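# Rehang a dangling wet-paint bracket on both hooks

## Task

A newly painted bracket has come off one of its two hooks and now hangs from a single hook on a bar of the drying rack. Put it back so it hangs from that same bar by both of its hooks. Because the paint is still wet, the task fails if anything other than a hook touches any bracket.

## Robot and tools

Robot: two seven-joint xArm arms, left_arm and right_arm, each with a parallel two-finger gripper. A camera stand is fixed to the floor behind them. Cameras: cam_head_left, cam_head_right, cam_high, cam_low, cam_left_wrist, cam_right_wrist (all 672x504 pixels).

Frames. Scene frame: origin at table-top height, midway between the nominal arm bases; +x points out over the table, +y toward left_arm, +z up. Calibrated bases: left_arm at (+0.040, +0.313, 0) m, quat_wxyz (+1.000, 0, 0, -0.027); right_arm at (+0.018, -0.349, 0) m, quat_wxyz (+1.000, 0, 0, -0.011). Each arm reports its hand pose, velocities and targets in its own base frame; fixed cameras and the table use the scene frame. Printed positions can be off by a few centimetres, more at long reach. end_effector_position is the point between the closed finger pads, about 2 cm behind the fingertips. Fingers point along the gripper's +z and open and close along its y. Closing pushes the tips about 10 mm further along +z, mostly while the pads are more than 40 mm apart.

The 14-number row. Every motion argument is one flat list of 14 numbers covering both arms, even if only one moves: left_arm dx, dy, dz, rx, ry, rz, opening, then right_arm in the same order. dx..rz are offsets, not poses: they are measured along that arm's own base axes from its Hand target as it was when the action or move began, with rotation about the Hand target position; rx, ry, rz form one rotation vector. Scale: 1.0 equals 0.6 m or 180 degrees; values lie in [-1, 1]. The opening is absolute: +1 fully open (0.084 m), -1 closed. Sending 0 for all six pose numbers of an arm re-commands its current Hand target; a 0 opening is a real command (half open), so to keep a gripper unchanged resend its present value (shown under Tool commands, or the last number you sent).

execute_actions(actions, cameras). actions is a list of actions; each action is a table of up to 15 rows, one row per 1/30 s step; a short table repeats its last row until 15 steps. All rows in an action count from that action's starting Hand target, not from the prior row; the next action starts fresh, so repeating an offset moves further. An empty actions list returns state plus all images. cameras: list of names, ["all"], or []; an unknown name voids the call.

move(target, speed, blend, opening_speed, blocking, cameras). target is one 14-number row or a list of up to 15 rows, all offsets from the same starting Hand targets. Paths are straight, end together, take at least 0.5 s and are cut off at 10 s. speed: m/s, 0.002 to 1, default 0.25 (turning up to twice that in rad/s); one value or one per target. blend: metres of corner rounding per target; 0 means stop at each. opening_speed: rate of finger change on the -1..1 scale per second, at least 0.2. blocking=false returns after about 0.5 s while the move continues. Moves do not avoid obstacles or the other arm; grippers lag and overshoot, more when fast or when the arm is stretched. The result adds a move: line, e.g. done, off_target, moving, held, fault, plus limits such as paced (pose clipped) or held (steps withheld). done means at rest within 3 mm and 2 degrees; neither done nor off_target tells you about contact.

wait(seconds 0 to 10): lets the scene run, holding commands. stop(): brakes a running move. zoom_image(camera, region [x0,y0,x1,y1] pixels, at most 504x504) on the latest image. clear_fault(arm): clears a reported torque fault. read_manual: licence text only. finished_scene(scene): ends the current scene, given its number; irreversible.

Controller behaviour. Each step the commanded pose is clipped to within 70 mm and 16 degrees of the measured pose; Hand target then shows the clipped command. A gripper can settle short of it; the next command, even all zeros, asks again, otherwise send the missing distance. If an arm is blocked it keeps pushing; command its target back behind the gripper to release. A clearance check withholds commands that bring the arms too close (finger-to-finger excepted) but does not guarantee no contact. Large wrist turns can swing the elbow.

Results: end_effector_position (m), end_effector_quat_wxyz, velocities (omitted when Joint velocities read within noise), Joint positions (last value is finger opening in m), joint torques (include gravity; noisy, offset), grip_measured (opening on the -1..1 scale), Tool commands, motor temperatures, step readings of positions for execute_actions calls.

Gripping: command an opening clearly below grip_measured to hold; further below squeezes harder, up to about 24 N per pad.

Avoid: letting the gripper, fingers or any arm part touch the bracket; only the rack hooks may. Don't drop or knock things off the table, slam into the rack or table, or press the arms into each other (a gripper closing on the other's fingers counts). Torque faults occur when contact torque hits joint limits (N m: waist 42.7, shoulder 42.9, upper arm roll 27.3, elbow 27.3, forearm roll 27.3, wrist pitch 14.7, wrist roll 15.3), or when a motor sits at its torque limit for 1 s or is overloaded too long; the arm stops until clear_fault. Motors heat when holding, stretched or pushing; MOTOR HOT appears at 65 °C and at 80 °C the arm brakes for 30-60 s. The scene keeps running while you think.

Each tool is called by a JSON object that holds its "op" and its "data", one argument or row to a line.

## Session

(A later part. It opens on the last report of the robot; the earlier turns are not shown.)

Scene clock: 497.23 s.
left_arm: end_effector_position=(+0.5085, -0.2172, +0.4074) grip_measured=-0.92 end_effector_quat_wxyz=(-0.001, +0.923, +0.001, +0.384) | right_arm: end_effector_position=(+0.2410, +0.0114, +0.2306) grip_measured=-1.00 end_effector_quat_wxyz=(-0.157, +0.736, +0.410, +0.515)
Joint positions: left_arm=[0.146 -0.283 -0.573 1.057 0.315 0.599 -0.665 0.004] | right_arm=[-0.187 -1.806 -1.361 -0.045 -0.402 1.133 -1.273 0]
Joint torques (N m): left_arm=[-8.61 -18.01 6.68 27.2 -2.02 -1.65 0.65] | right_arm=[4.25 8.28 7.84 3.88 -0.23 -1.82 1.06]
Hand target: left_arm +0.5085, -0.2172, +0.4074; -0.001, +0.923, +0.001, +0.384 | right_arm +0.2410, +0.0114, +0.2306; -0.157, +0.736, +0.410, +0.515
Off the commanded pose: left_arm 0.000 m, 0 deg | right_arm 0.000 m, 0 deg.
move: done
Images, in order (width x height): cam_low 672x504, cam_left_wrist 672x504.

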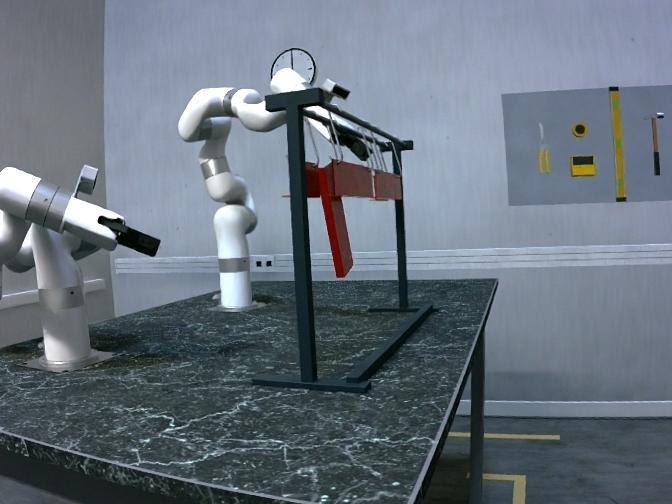

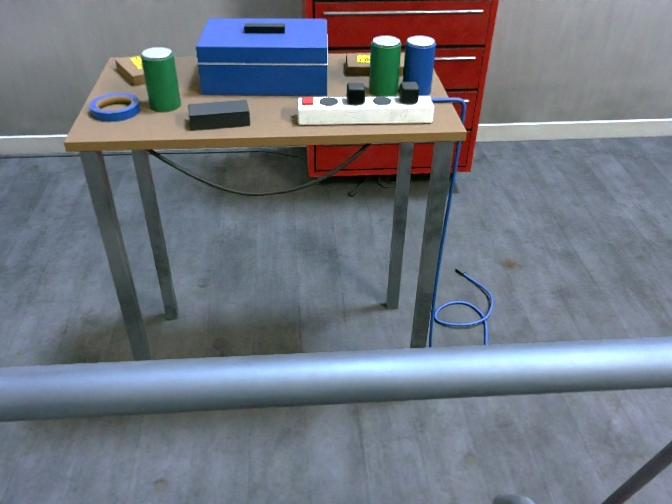

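{"op": "move", "data": {
  "target": [
    [0,0,0.009,0,0,0,-1,0,0,0,0,0,0,-1],
    [-0.03,0,0.013,0,0,0,-1,0,0,0,0,0,0,-1],
    [-0.2475,0,0.038,0,0,0,-1,0,0,0,0,0,0,-1],
    [-0.214,-0.055,-0.262,-0.335,-0.378,0.28,-1,0,0,0,0,0,0,-1],
    [-0.0425,-0.158,-0.392,-0.335,-0.378,0.28,-1,0,0,0,0,0,0,-1]
  ],
  "speed": [0.08,0.08,0.3,0.45,0.15],
  "blend": [0.002,0.005,0.02,0.02,0],
  "cameras": ["cam_low","cam_right_wrist","cam_head_right","cam_head_left"]
}}

{"op": "zoom_image", "data": {
  "camera": "cam_low",
  "region": [300, 220, 380, 290]
}}

{"op": "zoom_image", "data": {
  "camera": "cam_head_right",
  "region": [340, 190, 420, 260]
}}

{"op": "zoom_image", "data": {
  "camera": "cam_head_left",
  "region": [340, 190, 420, 260]
}}

{"op": "zoom_image", "data": {
  "camera": "cam_right_wrist",
  "region": [280, 160, 440, 300]
}}

Scene clock: 524.53 s.
left_arm: end_effector_position=(+0.4830, -0.3120, +0.1723) grip_measured=-0.92 end_effector_quat_wxyz=(+0.275, +0.371, +0.529, +0.712) | right_arm: end_effector_position=(+0.2410, +0.0114, +0.2306) grip_measured=-1.00 end_effector_quat_wxyz=(-0.157, +0.736, +0.410, +0.515)
Joint positions: left_arm=[1.029 -2.06 -1.624 1.225 -0.36 0.794 -2.898 0.004] | right_arm=[-0.187 -1.806 -1.361 -0.045 -0.402 1.133 -1.273 0]
Joint torques (N m): left_arm=[11.14 0.4 17.06 -6.93 2.78 1.81 -0.81] | right_arm=[4.24 7.43 7.46 3.52 -0.04 -1.92 1.24]
Motor temperatures (°C): left_arm=[36 38 37 46 38 33 41] | right_arm=[35 33 42 39 33 36 36]
Hand target: left_arm +0.4830, -0.3120, +0.1722; +0.275, +0.371, +0.529, +0.712 | right_arm +0.2410, +0.0114, +0.2306; -0.157, +0.736, +0.410, +0.515
Off the commanded pose: left_arm 0.000 m, 0 deg | right_arm 0.000 m, 0 deg.
move: done
Images, in order (width x height): cam_head_left 672x504, cam_head_right 672x504, cam_low 672x504, cam_right_wrist 672x504.

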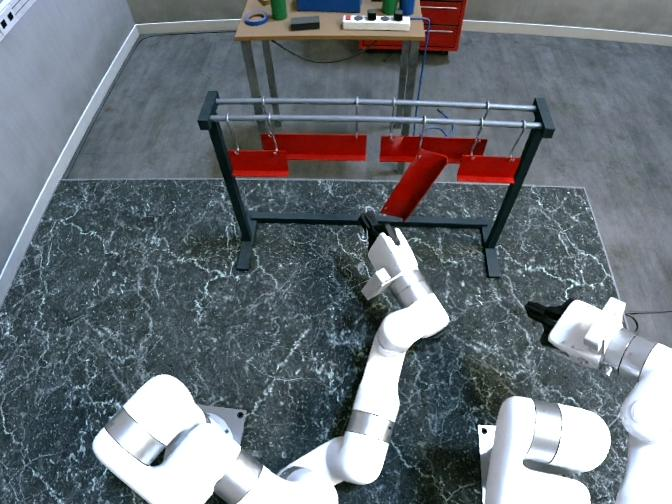

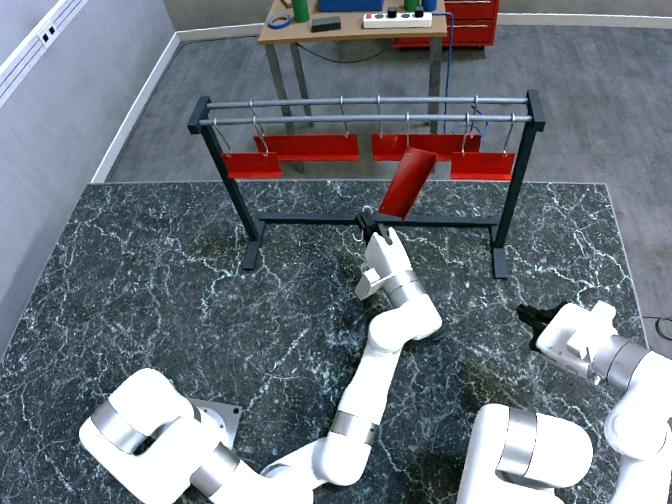

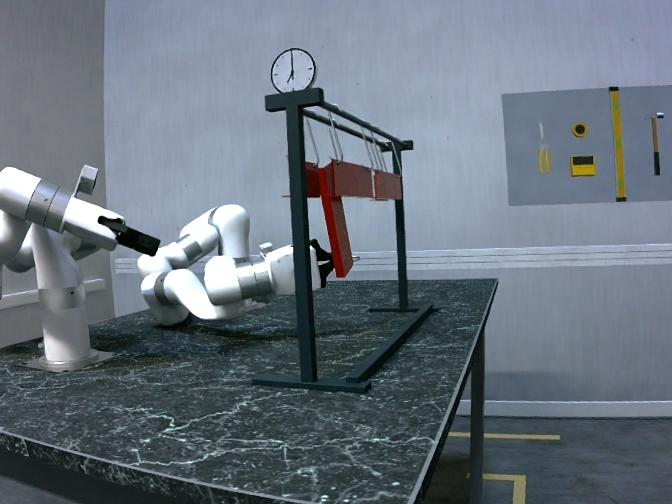

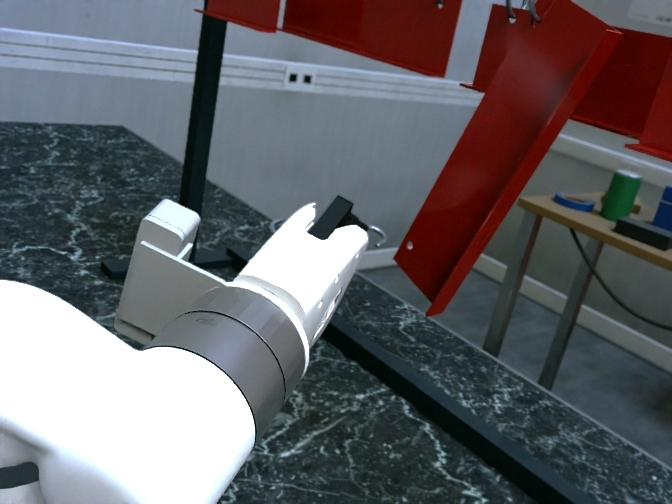

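Scaled by 6.300 from the camera's 672x504 image, which has a finer 960x720 frame.

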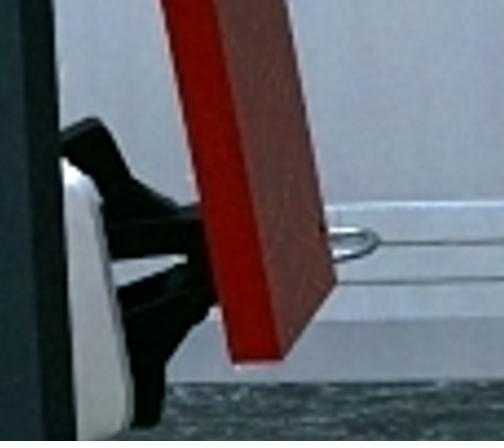

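Scaled by 6.300 from the camera's 672x504 image, which has a finer 960x720 frame.

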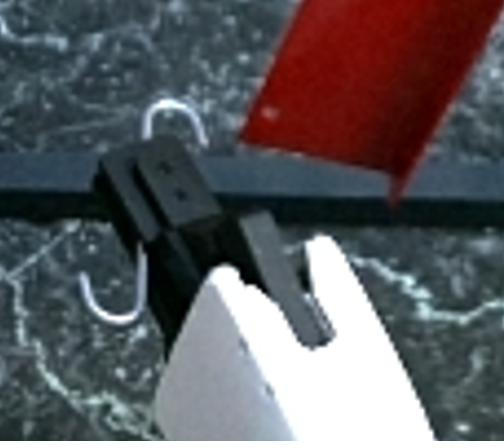

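Scaled by 6.300 from the camera's 672x504 image, which has a finer 960x720 frame.

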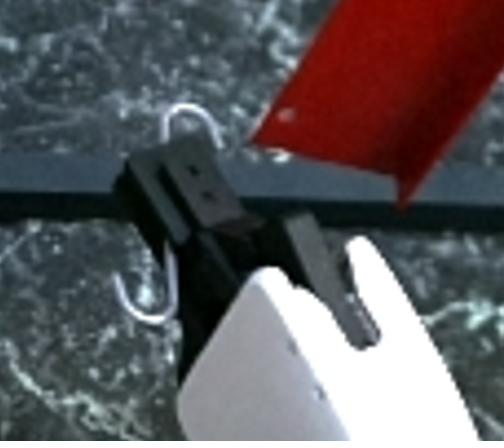

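Scaled by 3.150 from the camera's 672x504 image, which has a finer 960x720 frame.

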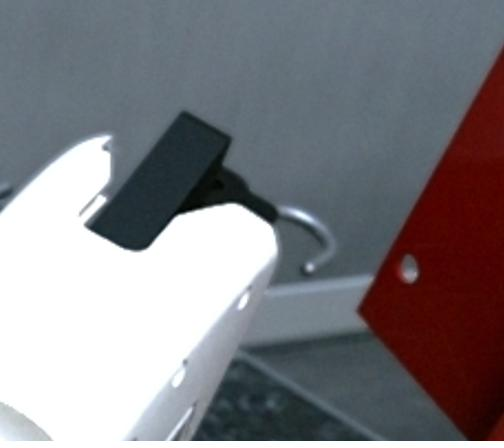

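{"op": "move", "data": {
  "target": [0.03,-0.01,0.007,0,0,0,-1,0,0,0,0,0,0,-1],
  "speed": 0.1,
  "cameras": ["cam_low","cam_right_wrist","cam_head_right","cam_head_left"]
}}

{"op": "zoom_image", "data": {
  "camera": "cam_low",
  "region": [320, 230, 380, 280]
}}

{"op": "zoom_image", "data": {
  "camera": "cam_head_right",
  "region": [350, 190, 400, 230]
}}

{"op": "zoom_image", "data": {
  "camera": "cam_head_left",
  "region": [350, 190, 400, 230]
}}

{"op": "zoom_image", "data": {
  "camera": "cam_right_wrist",
  "region": [350, 200, 430, 280]
}}

Scene clock: 556.57 s.
left_arm: end_effector_position=(+0.5010, -0.3180, +0.1764) grip_measured=-0.92 end_effector_quat_wxyz=(+0.275, +0.371, +0.529, +0.712) | right_arm: end_effector_position=(+0.2410, +0.0114, +0.2306) grip_measured=-1.00 end_effector_quat_wxyz=(-0.157, +0.736, +0.410, +0.515)
Joint positions: left_arm=[1.102 -2.053 -1.589 1.284 -0.351 0.789 -2.898 0.004] | right_arm=[-0.187 -1.806 -1.361 -0.045 -0.402 1.133 -1.273 0]
Joint torques (N m): left_arm=[11.04 24.44 17.23 -6.34 2.81 0.15 -0.69] | right_arm=[4.62 7.37 6.93 3.9 0.14 -1.69 1]
Motor temperatures (°C): left_arm=[36 37 42 41 38 33 40] | right_arm=[35 33 42 39 33 36 36]
Hand target: left_arm +0.5010, -0.3180, +0.1764; +0.275, +0.371, +0.529, +0.712 | right_arm +0.2410, +0.0114, +0.2306; -0.157, +0.736, +0.410, +0.515
Off the commanded pose: left_arm 0.000 m, 0 deg | right_arm 0.000 m, 0 deg.
move: done
Images, in order (width x height): cam_head_left 672x504, cam_head_right 672x504, cam_low 672x504, cam_right_wrist 672x504.

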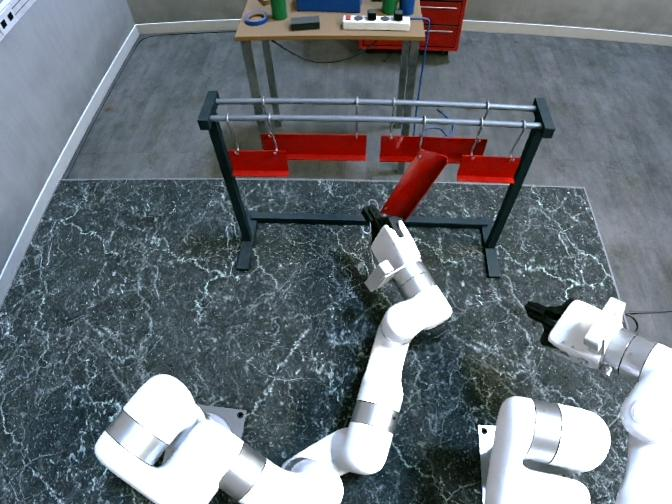

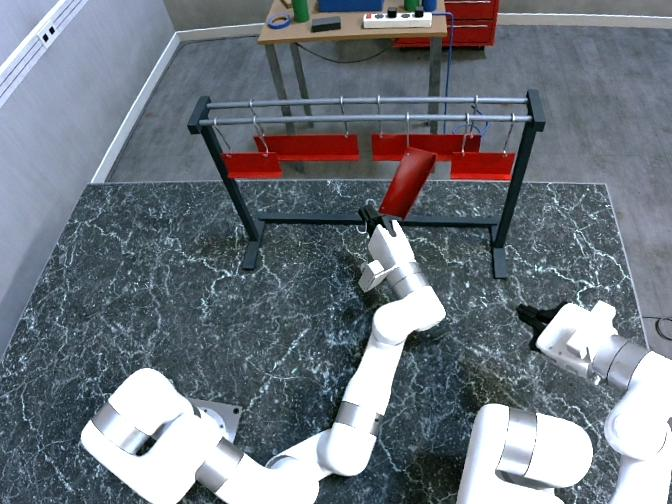

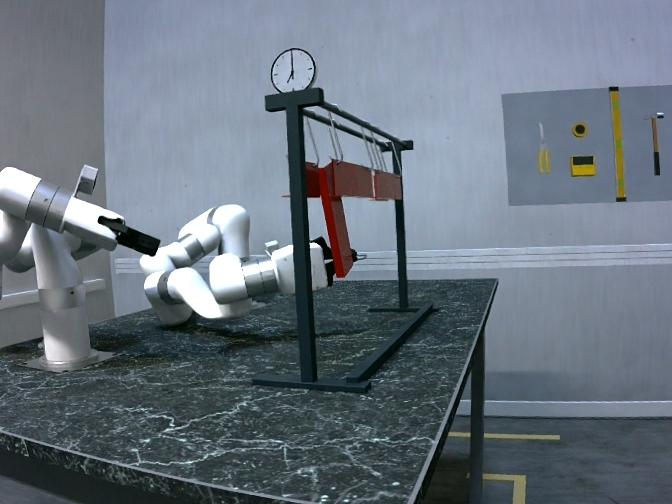

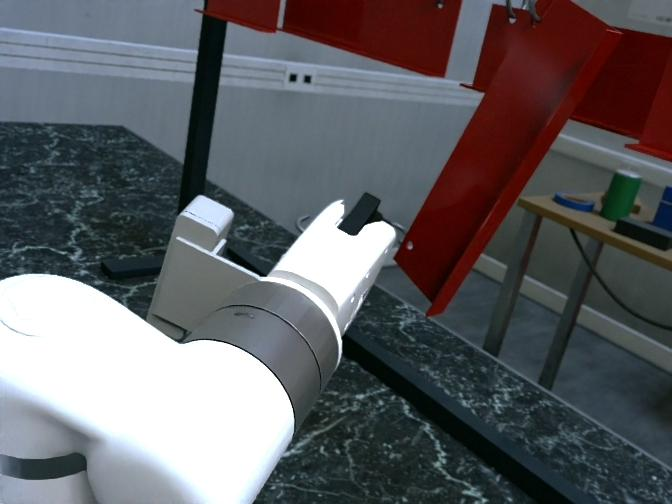

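Scaled by 8.400 from the camera's 672x504 image, which has a finer 960x720 frame.

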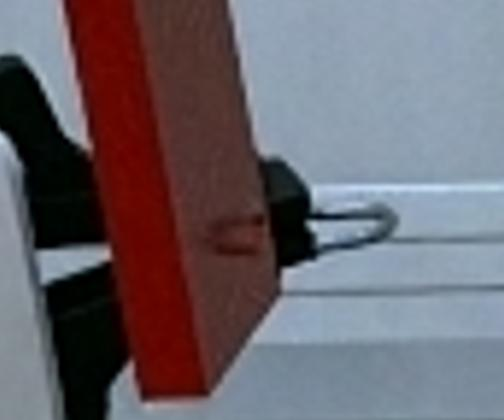

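Scaled by 10.080 from the camera's 672x504 image, which has a finer 960x720 frame.

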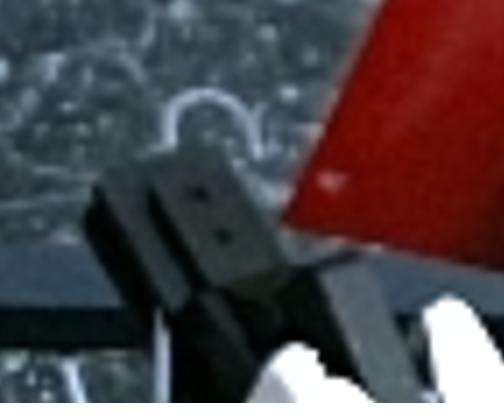

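Scaled by 10.080 from the camera's 672x504 image, which has a finer 960x720 frame.

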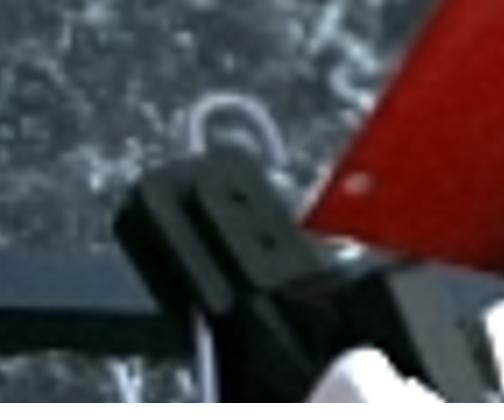

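Scaled by 6.300 from the camera's 672x504 image, which has a finer 960x720 frame.

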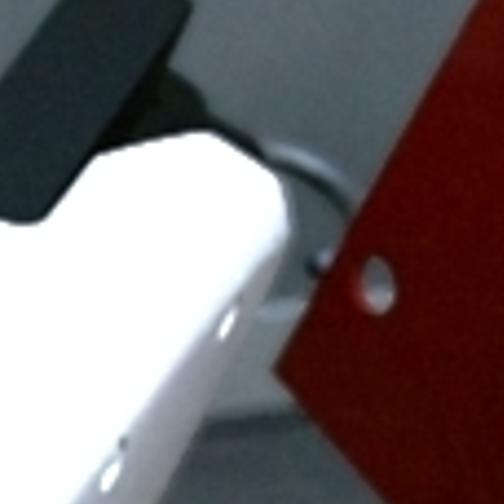

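{"op": "move", "data": {
  "target": [0,-0.0167,0.0083,0,0,0,-1,0,0,0,0,0,0,-1],
  "speed": 0.06,
  "cameras": ["cam_low","cam_right_wrist","cam_head_right","cam_head_left"]
}}

{"op": "zoom_image", "data": {
  "camera": "cam_low",
  "region": [320, 230, 380, 280]
}}

{"op": "zoom_image", "data": {
  "camera": "cam_head_right",
  "region": [350, 190, 400, 230]
}}

{"op": "zoom_image", "data": {
  "camera": "cam_right_wrist",
  "region": [370, 210, 430, 270]
}}

Scene clock: 582.07 s.
left_arm: end_effector_position=(+0.5010, -0.3279, +0.1814) grip_measured=-0.92 end_effector_quat_wxyz=(+0.275, +0.371, +0.529, +0.712) | right_arm: end_effector_position=(+0.2410, +0.0114, +0.2306) grip_measured=-1.00 end_effector_quat_wxyz=(-0.157, +0.736, +0.410, +0.515)
Joint positions: left_arm=[1.118 -2.043 -1.568 1.317 -0.341 0.81 -2.894 0.004] | right_arm=[-0.187 -1.806 -1.361 -0.045 -0.402 1.133 -1.273 0]
Joint torques (N m): left_arm=[11.37 25.06 17.39 -6.44 2.9 1.56 0.68] | right_arm=[4.35 7.06 7.07 3.53 0.28 -1.77 1.09]
Hand target: left_arm +0.5010, -0.3280, +0.1814; +0.275, +0.371, +0.529, +0.712 | right_arm +0.2410, +0.0114, +0.2306; -0.157, +0.736, +0.410, +0.515
Off the commanded pose: left_arm 0.000 m, 0 deg | right_arm 0.000 m, 0 deg.
move: done
Images, in order (width x height): cam_head_left 672x504, cam_head_right 672x504, cam_low 672x504, cam_right_wrist 672x504.

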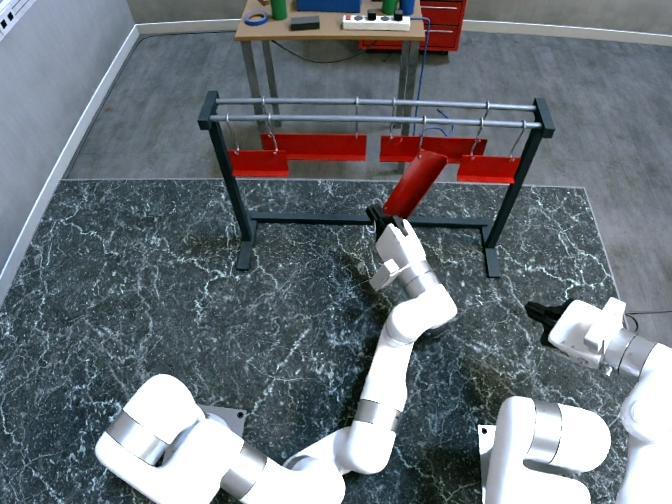

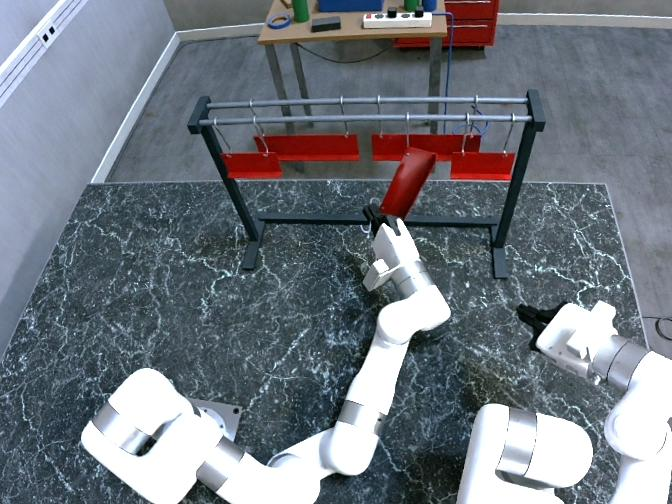

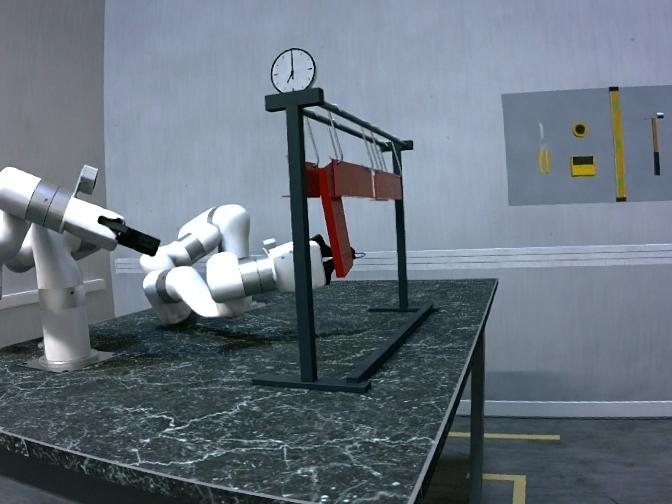

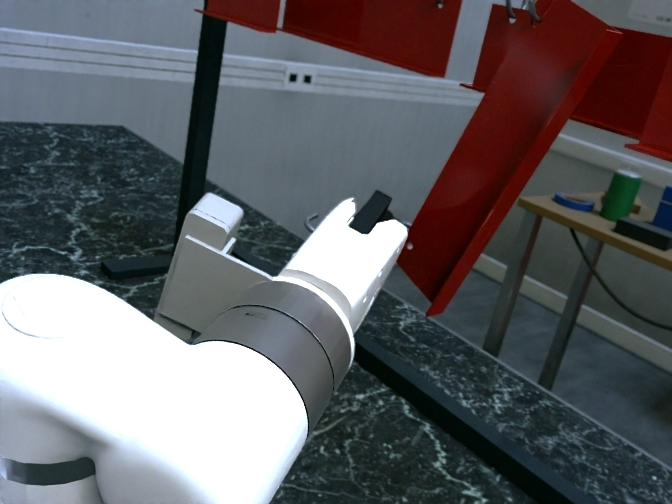

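Scaled by 8.400 from the camera's 672x504 image, which has a finer 960x720 frame.

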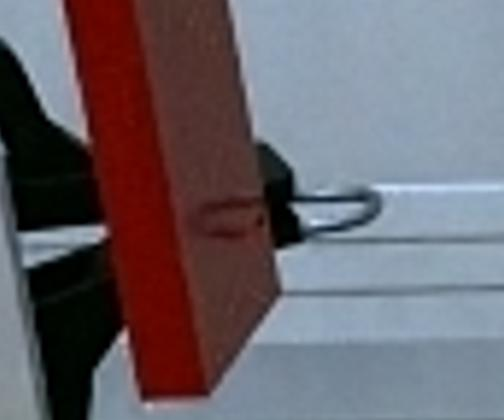

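Scaled by 10.080 from the camera's 672x504 image, which has a finer 960x720 frame.

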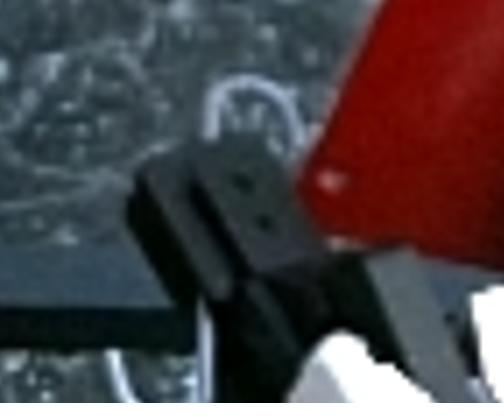

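Scaled by 8.400 from the camera's 672x504 image, which has a finer 960x720 frame.

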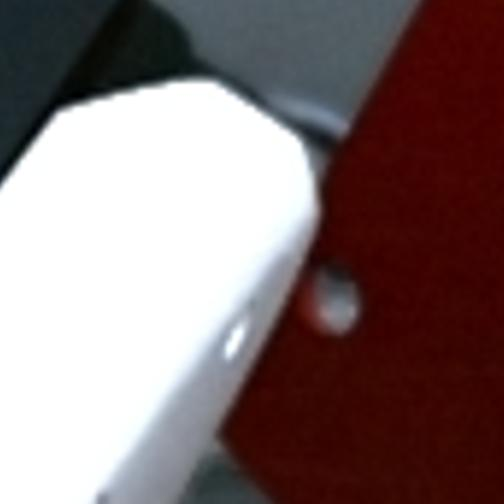

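{"op": "move", "data": {
  "target": [0,-0.0108,0.0035,0,0,0,-1,0,0,0,0,0,0,-1],
  "speed": 0.05,
  "cameras": ["cam_low","cam_right_wrist","cam_head_right","cam_head_left"]
}}

{"op": "zoom_image", "data": {
  "camera": "cam_low",
  "region": [330, 240, 370, 270]
}}

{"op": "zoom_image", "data": {
  "camera": "cam_head_right",
  "region": [360, 190, 400, 220]
}}

{"op": "zoom_image", "data": {
  "camera": "cam_head_left",
  "region": [360, 190, 400, 220]
}}

{"op": "zoom_image", "data": {
  "camera": "cam_right_wrist",
  "region": [385, 220, 435, 270]
}}

Scene clock: 620.60 s.
left_arm: end_effector_position=(+0.5010, -0.3344, +0.1835) grip_measured=-0.92 end_effector_quat_wxyz=(+0.275, +0.371, +0.529, +0.712) | right_arm: end_effector_position=(+0.2410, +0.0114, +0.2306) grip_measured=-1.00 end_effector_quat_wxyz=(-0.157, +0.736, +0.410, +0.515)
Joint positions: left_arm=[1.128 -2.037 -1.556 1.34 -0.335 0.825 -2.893 0.004] | right_arm=[-0.187 -1.806 -1.361 -0.045 -0.402 1.133 -1.273 0]
Joint torques (N m): left_arm=[11.41 25.44 17.32 -6.26 2.96 1.52 0.71] | right_arm=[4.6 7.13 6.85 3.6 0.39 -1.69 0.98]
Hand target: left_arm +0.5010, -0.3345, +0.1835; +0.275, +0.371, +0.529, +0.712 | right_arm +0.2410, +0.0114, +0.2306; -0.157, +0.736, +0.410, +0.515
Off the commanded pose: left_arm 0.000 m, 0 deg | right_arm 0.000 m, 0 deg.
move: done
Images, in order (width x height): cam_head_left 672x504, cam_head_right 672x504, cam_low 672x504, cam_right_wrist 672x504.

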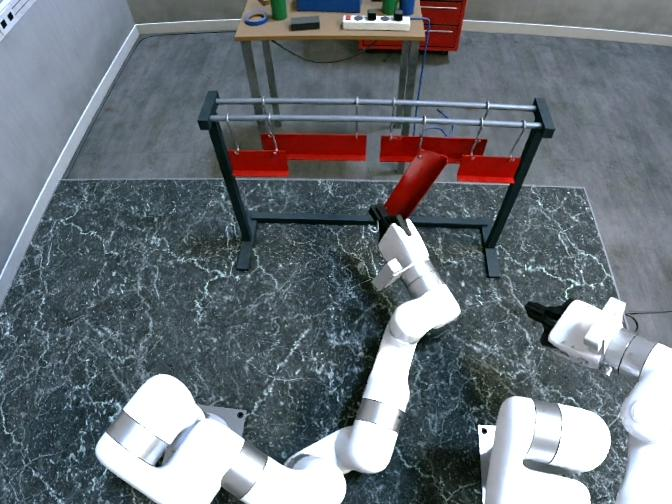

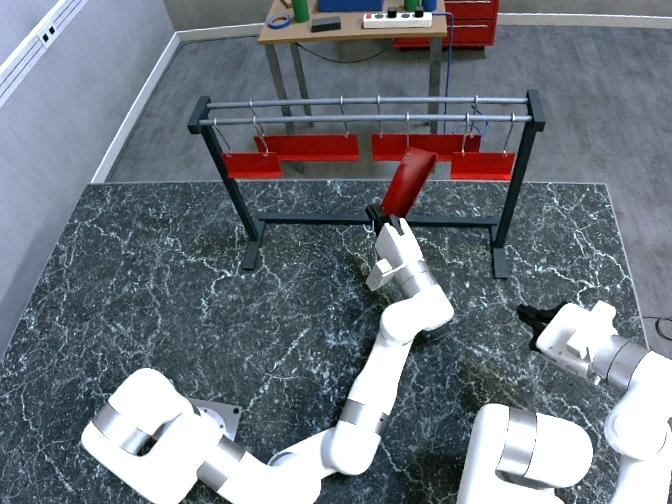

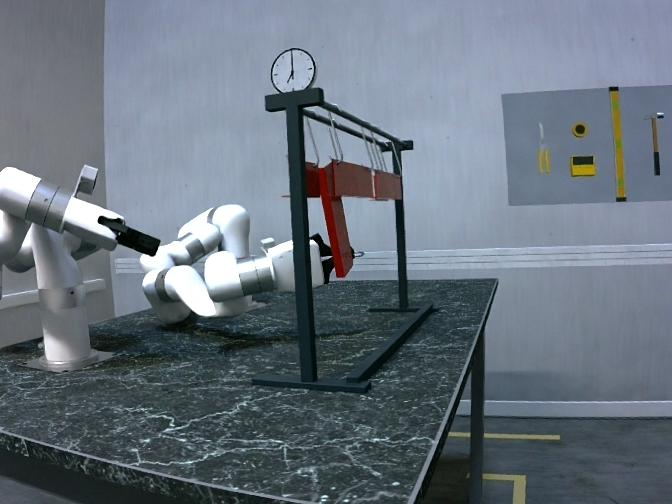

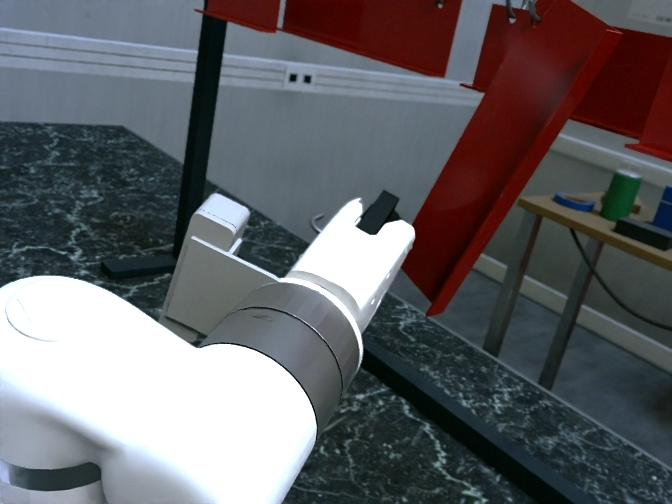

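Scaled by 12.600 from the camera's 672x504 image, which has a finer 960x720 frame.

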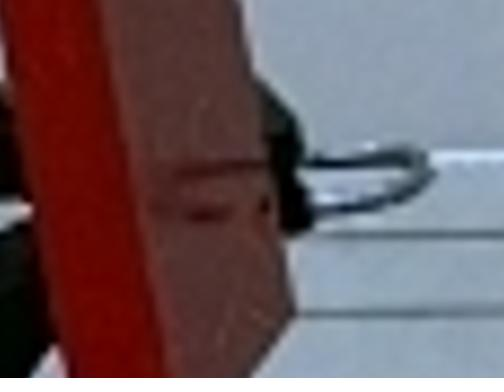

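Scaled by 12.600 from the camera's 672x504 image, which has a finer 960x720 frame.

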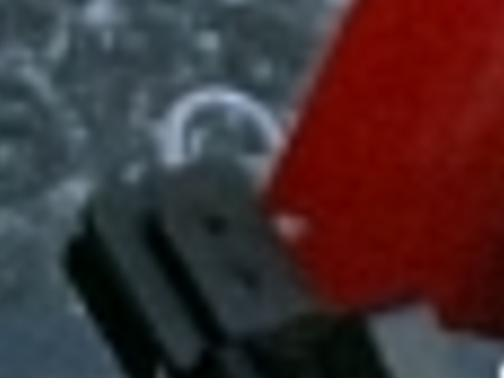

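Scaled by 12.600 from the camera's 672x504 image, which has a finer 960x720 frame.

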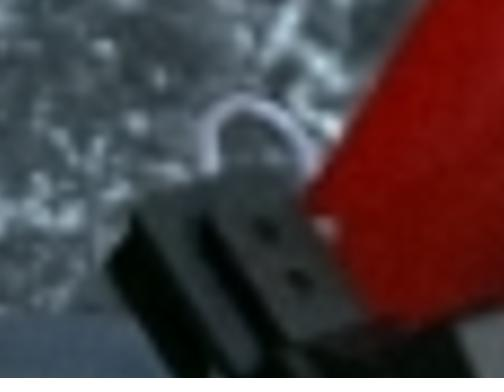

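Scaled by 10.080 from the camera's 672x504 image, which has a finer 960x720 frame.

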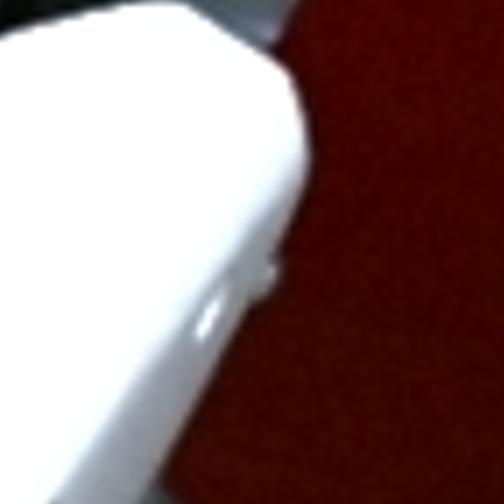

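{"op": "move", "data": {
  "target": [-0.005,-0.0045,0.0015,0,0,0,-1,0,-0.05,0.15,0,0,0,-1],
  "speed": 0.1,
  "cameras": ["cam_low","cam_right_wrist"]
}}

{"op": "zoom_image", "data": {
  "camera": "cam_low",
  "region": [330, 240, 370, 270]
}}

Scene clock: 651.80 s.
left_arm: end_effector_position=(+0.4980, -0.3372, +0.1844) grip_measured=-0.92 end_effector_quat_wxyz=(+0.275, +0.371, +0.529, +0.712) | right_arm: end_effector_position=(+0.2410, -0.0186, +0.3206) grip_measured=-1.00 end_effector_quat_wxyz=(-0.157, +0.736, +0.410, +0.515)
Joint positions: left_arm=[1.123 -2.035 -1.554 1.343 -0.333 0.833 -2.891 0.004] | right_arm=[0.193 -1.854 -0.983 0.197 -0.245 1.122 -1.029 0]
Joint torques (N m): left_arm=[-12.05 25.58 17.26 -6.18 2.88 1.67 0.67] | right_arm=[4.31 12.23 12.66 6.94 2.86 -0.49 1.21]
Hand target: left_arm +0.4980, -0.3372, +0.1844; +0.275, +0.371, +0.529, +0.712 | right_arm +0.2410, -0.0186, +0.3206; -0.157, +0.736, +0.410, +0.515
Off the commanded pose: left_arm 0.000 m, 0 deg | right_arm 0.000 m, 0 deg.
move: done
Images, in order (width x height): cam_low 672x504, cam_right_wrist 672x504.

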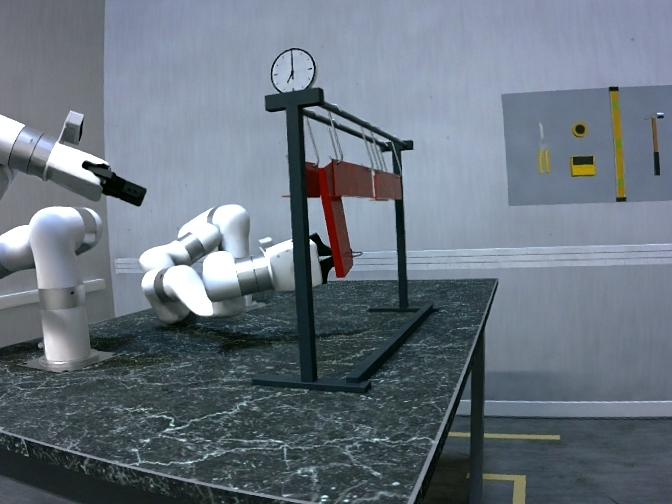

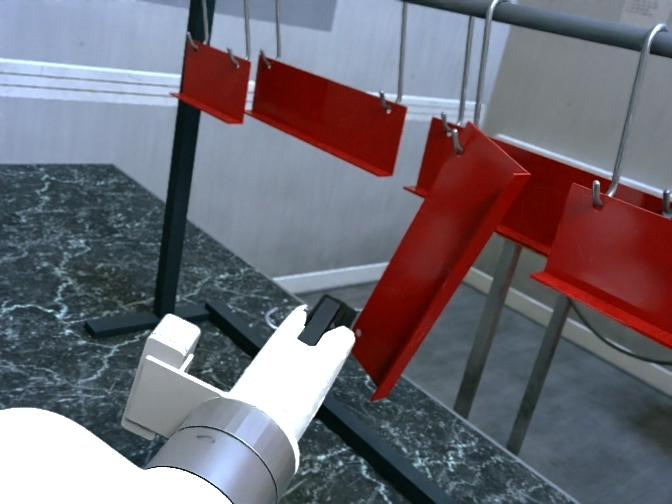

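Scaled by 12.600 from the camera's 672x504 image, which has a finer 960x720 frame.

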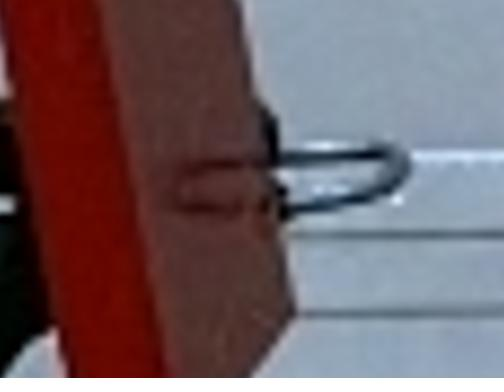

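{"op": "move", "data": {
  "target": [-0.01,0.0012,0.0015,0,0,0,-1,0,0,0,0,0,0,-1],
  "speed": 0.04,
  "cameras": ["cam_low","cam_right_wrist"]
}}

{"op": "zoom_image", "data": {
  "camera": "cam_low",
  "region": [330, 240, 370, 270]
}}

{"op": "zoom_image", "data": {
  "camera": "cam_right_wrist",
  "region": [310, 280, 410, 380]
}}

Scene clock: 665.10 s.
left_arm: end_effector_position=(+0.4921, -0.3364, +0.1853) grip_measured=-0.92 end_effector_quat_wxyz=(+0.275, +0.371, +0.529, +0.712) | right_arm: end_effector_position=(+0.2410, -0.0186, +0.3206) grip_measured=-1.00 end_effector_quat_wxyz=(-0.157, +0.736, +0.410, +0.515)
Joint positions: left_arm=[1.101 -2.035 -1.561 1.325 -0.334 0.836 -2.888 0.004] | right_arm=[0.193 -1.853 -0.983 0.197 -0.245 1.122 -1.029 0]
Joint torques (N m): left_arm=[-12.1 25.27 13.81 -11.84 -1.94 1.71 0.7] | right_arm=[3.87 12 12.72 6.83 2.62 -0.64 1.14]
Hand target: left_arm +0.4920, -0.3364, +0.1853; +0.275, +0.371, +0.529, +0.712 | right_arm +0.2410, -0.0186, +0.3206; -0.157, +0.736, +0.410, +0.515
Off the commanded pose: left_arm 0.000 m, 0 deg | right_arm 0.000 m, 0 deg.
move: done
Images, in order (width x height): cam_low 672x504, cam_right_wrist 672x504.

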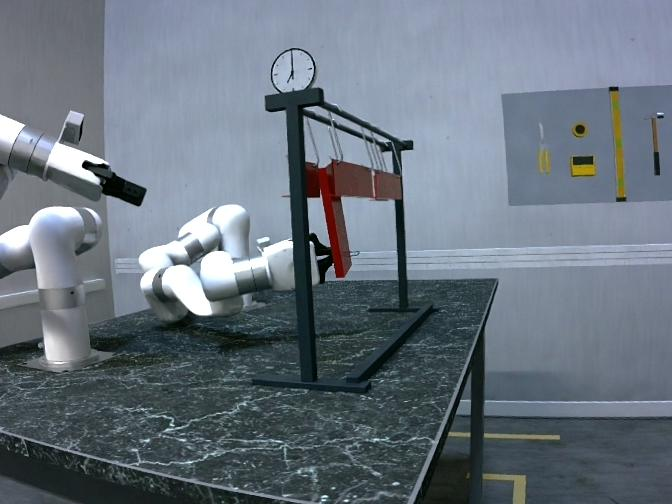

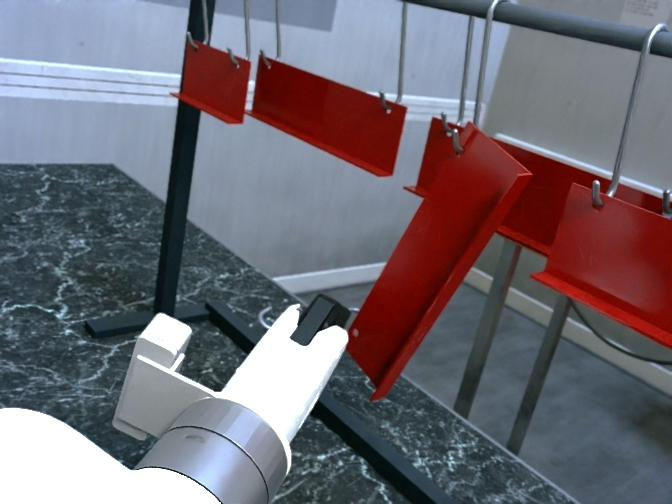

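Scaled by 12.600 from the camera's 672x504 image, which has a finer 960x720 frame.

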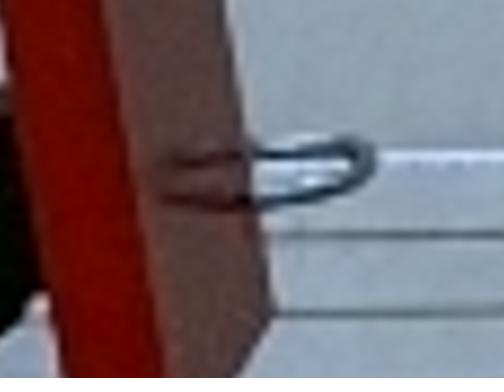

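Scaled by 5.040 from the camera's 672x504 image, which has a finer 960x720 frame.

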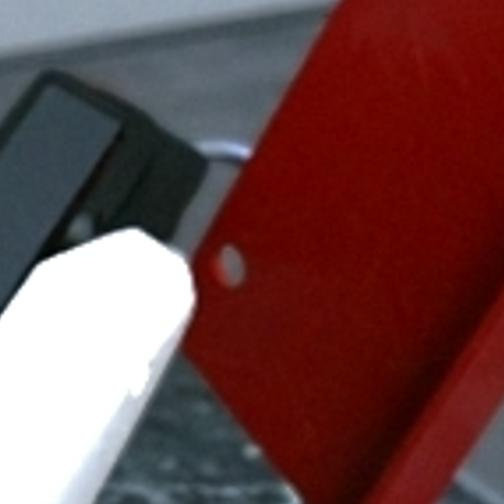

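{"op": "zoom_image", "data": {
  "camera": "cam_low",
  "region": [340, 248, 362, 264]
}}

{"op": "zoom_image", "data": {
  "camera": "cam_right_wrist",
  "region": [345, 320, 369, 344]
}}

Scaled by 22.909 from the camera's 672x504 image, which has a finer 960x720 frame.

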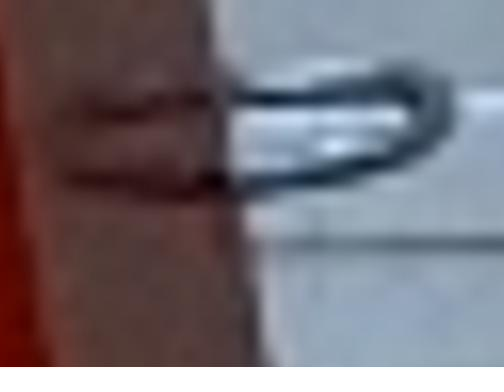

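Scaled by 21.000 from the camera's 672x504 image, which has a finer 960x720 frame.

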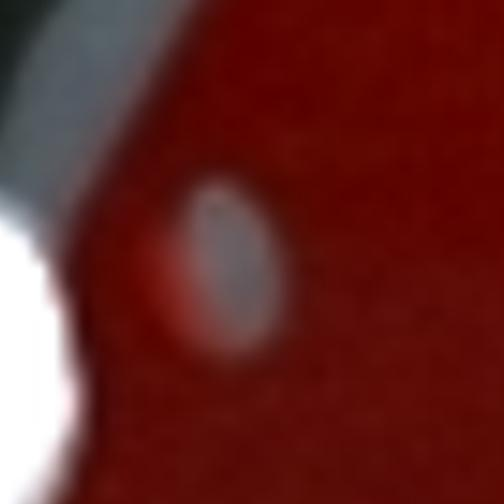

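{"op": "move", "data": {
  "target": [
    [0.01,0,0,0,0,0,-1,0,0,0,0,0,0,-1],
    [0.01,0.002,-0.001,0,0,0,-1,0,0,0,0,0,0,-1],
    [0,0.002,-0.001,0,0,0,-1,0,0,0,0,0,0,-1]
  ],
  "speed": 0.03,
  "cameras": ["cam_low","cam_right_wrist"]
}}

{"op": "zoom_image", "data": {
  "camera": "cam_low",
  "region": [330, 240, 370, 270]
}}

{"op": "zoom_image", "data": {
  "camera": "cam_right_wrist",
  "region": [345, 320, 369, 344]
}}

Scene clock: 699.10 s.
left_arm: end_effector_position=(+0.4921, -0.3352, +0.1847) grip_measured=-0.92 end_effector_quat_wxyz=(+0.275, +0.371, +0.529, +0.712) | right_arm: end_effector_position=(+0.2410, -0.0186, +0.3206) grip_measured=-1.00 end_effector_quat_wxyz=(-0.157, +0.736, +0.410, +0.515)
Joint positions: left_arm=[1.099 -2.036 -1.563 1.321 -0.335 0.833 -2.889 0.004] | right_arm=[0.193 -1.853 -0.983 0.197 -0.245 1.122 -1.029 0]
Joint torques (N m): left_arm=[-11.91 11.83 13.8 -11.79 -1.94 1.69 0.6] | right_arm=[4.34 12.26 12.87 6.8 2.67 -0.79 1.1]
Hand target: left_arm +0.4920, -0.3352, +0.1847; +0.275, +0.371, +0.529, +0.712 | right_arm +0.2410, -0.0186, +0.3206; -0.157, +0.736, +0.410, +0.515
Off the commanded pose: left_arm 0.000 m, 0 deg | right_arm 0.000 m, 0 deg.
move: done
Images, in order (width x height): cam_low 672x504, cam_right_wrist 672x504.

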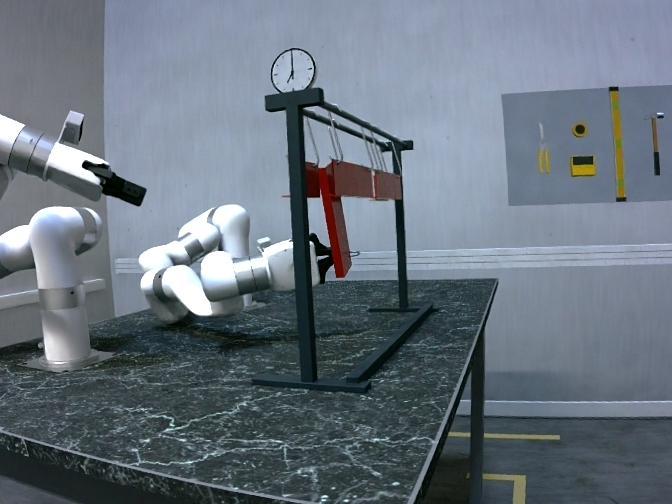

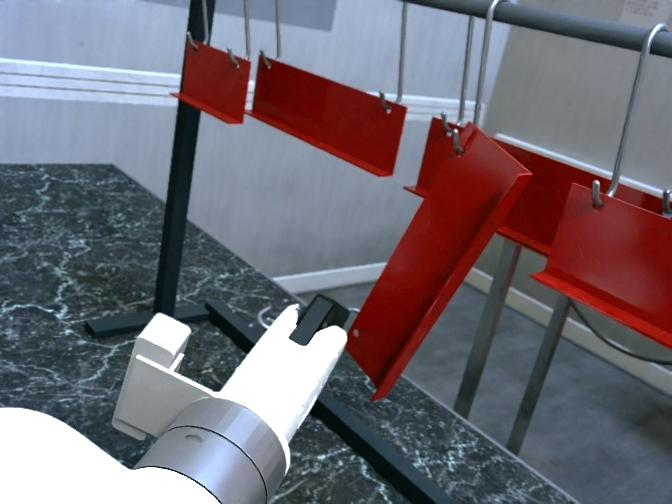

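Scaled by 12.600 from the camera's 672x504 image, which has a finer 960x720 frame.

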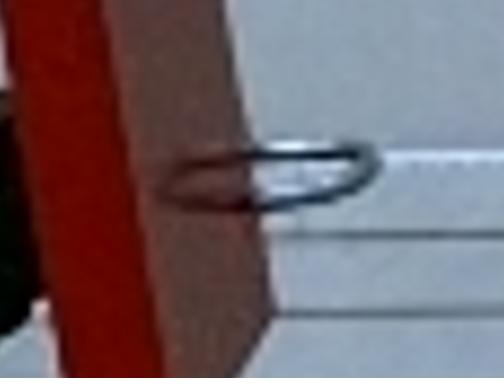

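Scaled by 21.000 from the camera's 672x504 image, which has a finer 960x720 frame.

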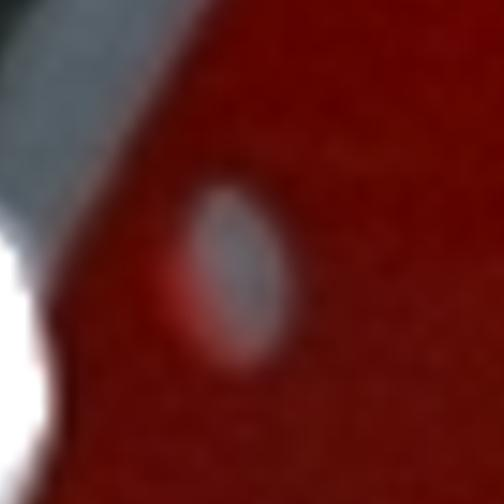

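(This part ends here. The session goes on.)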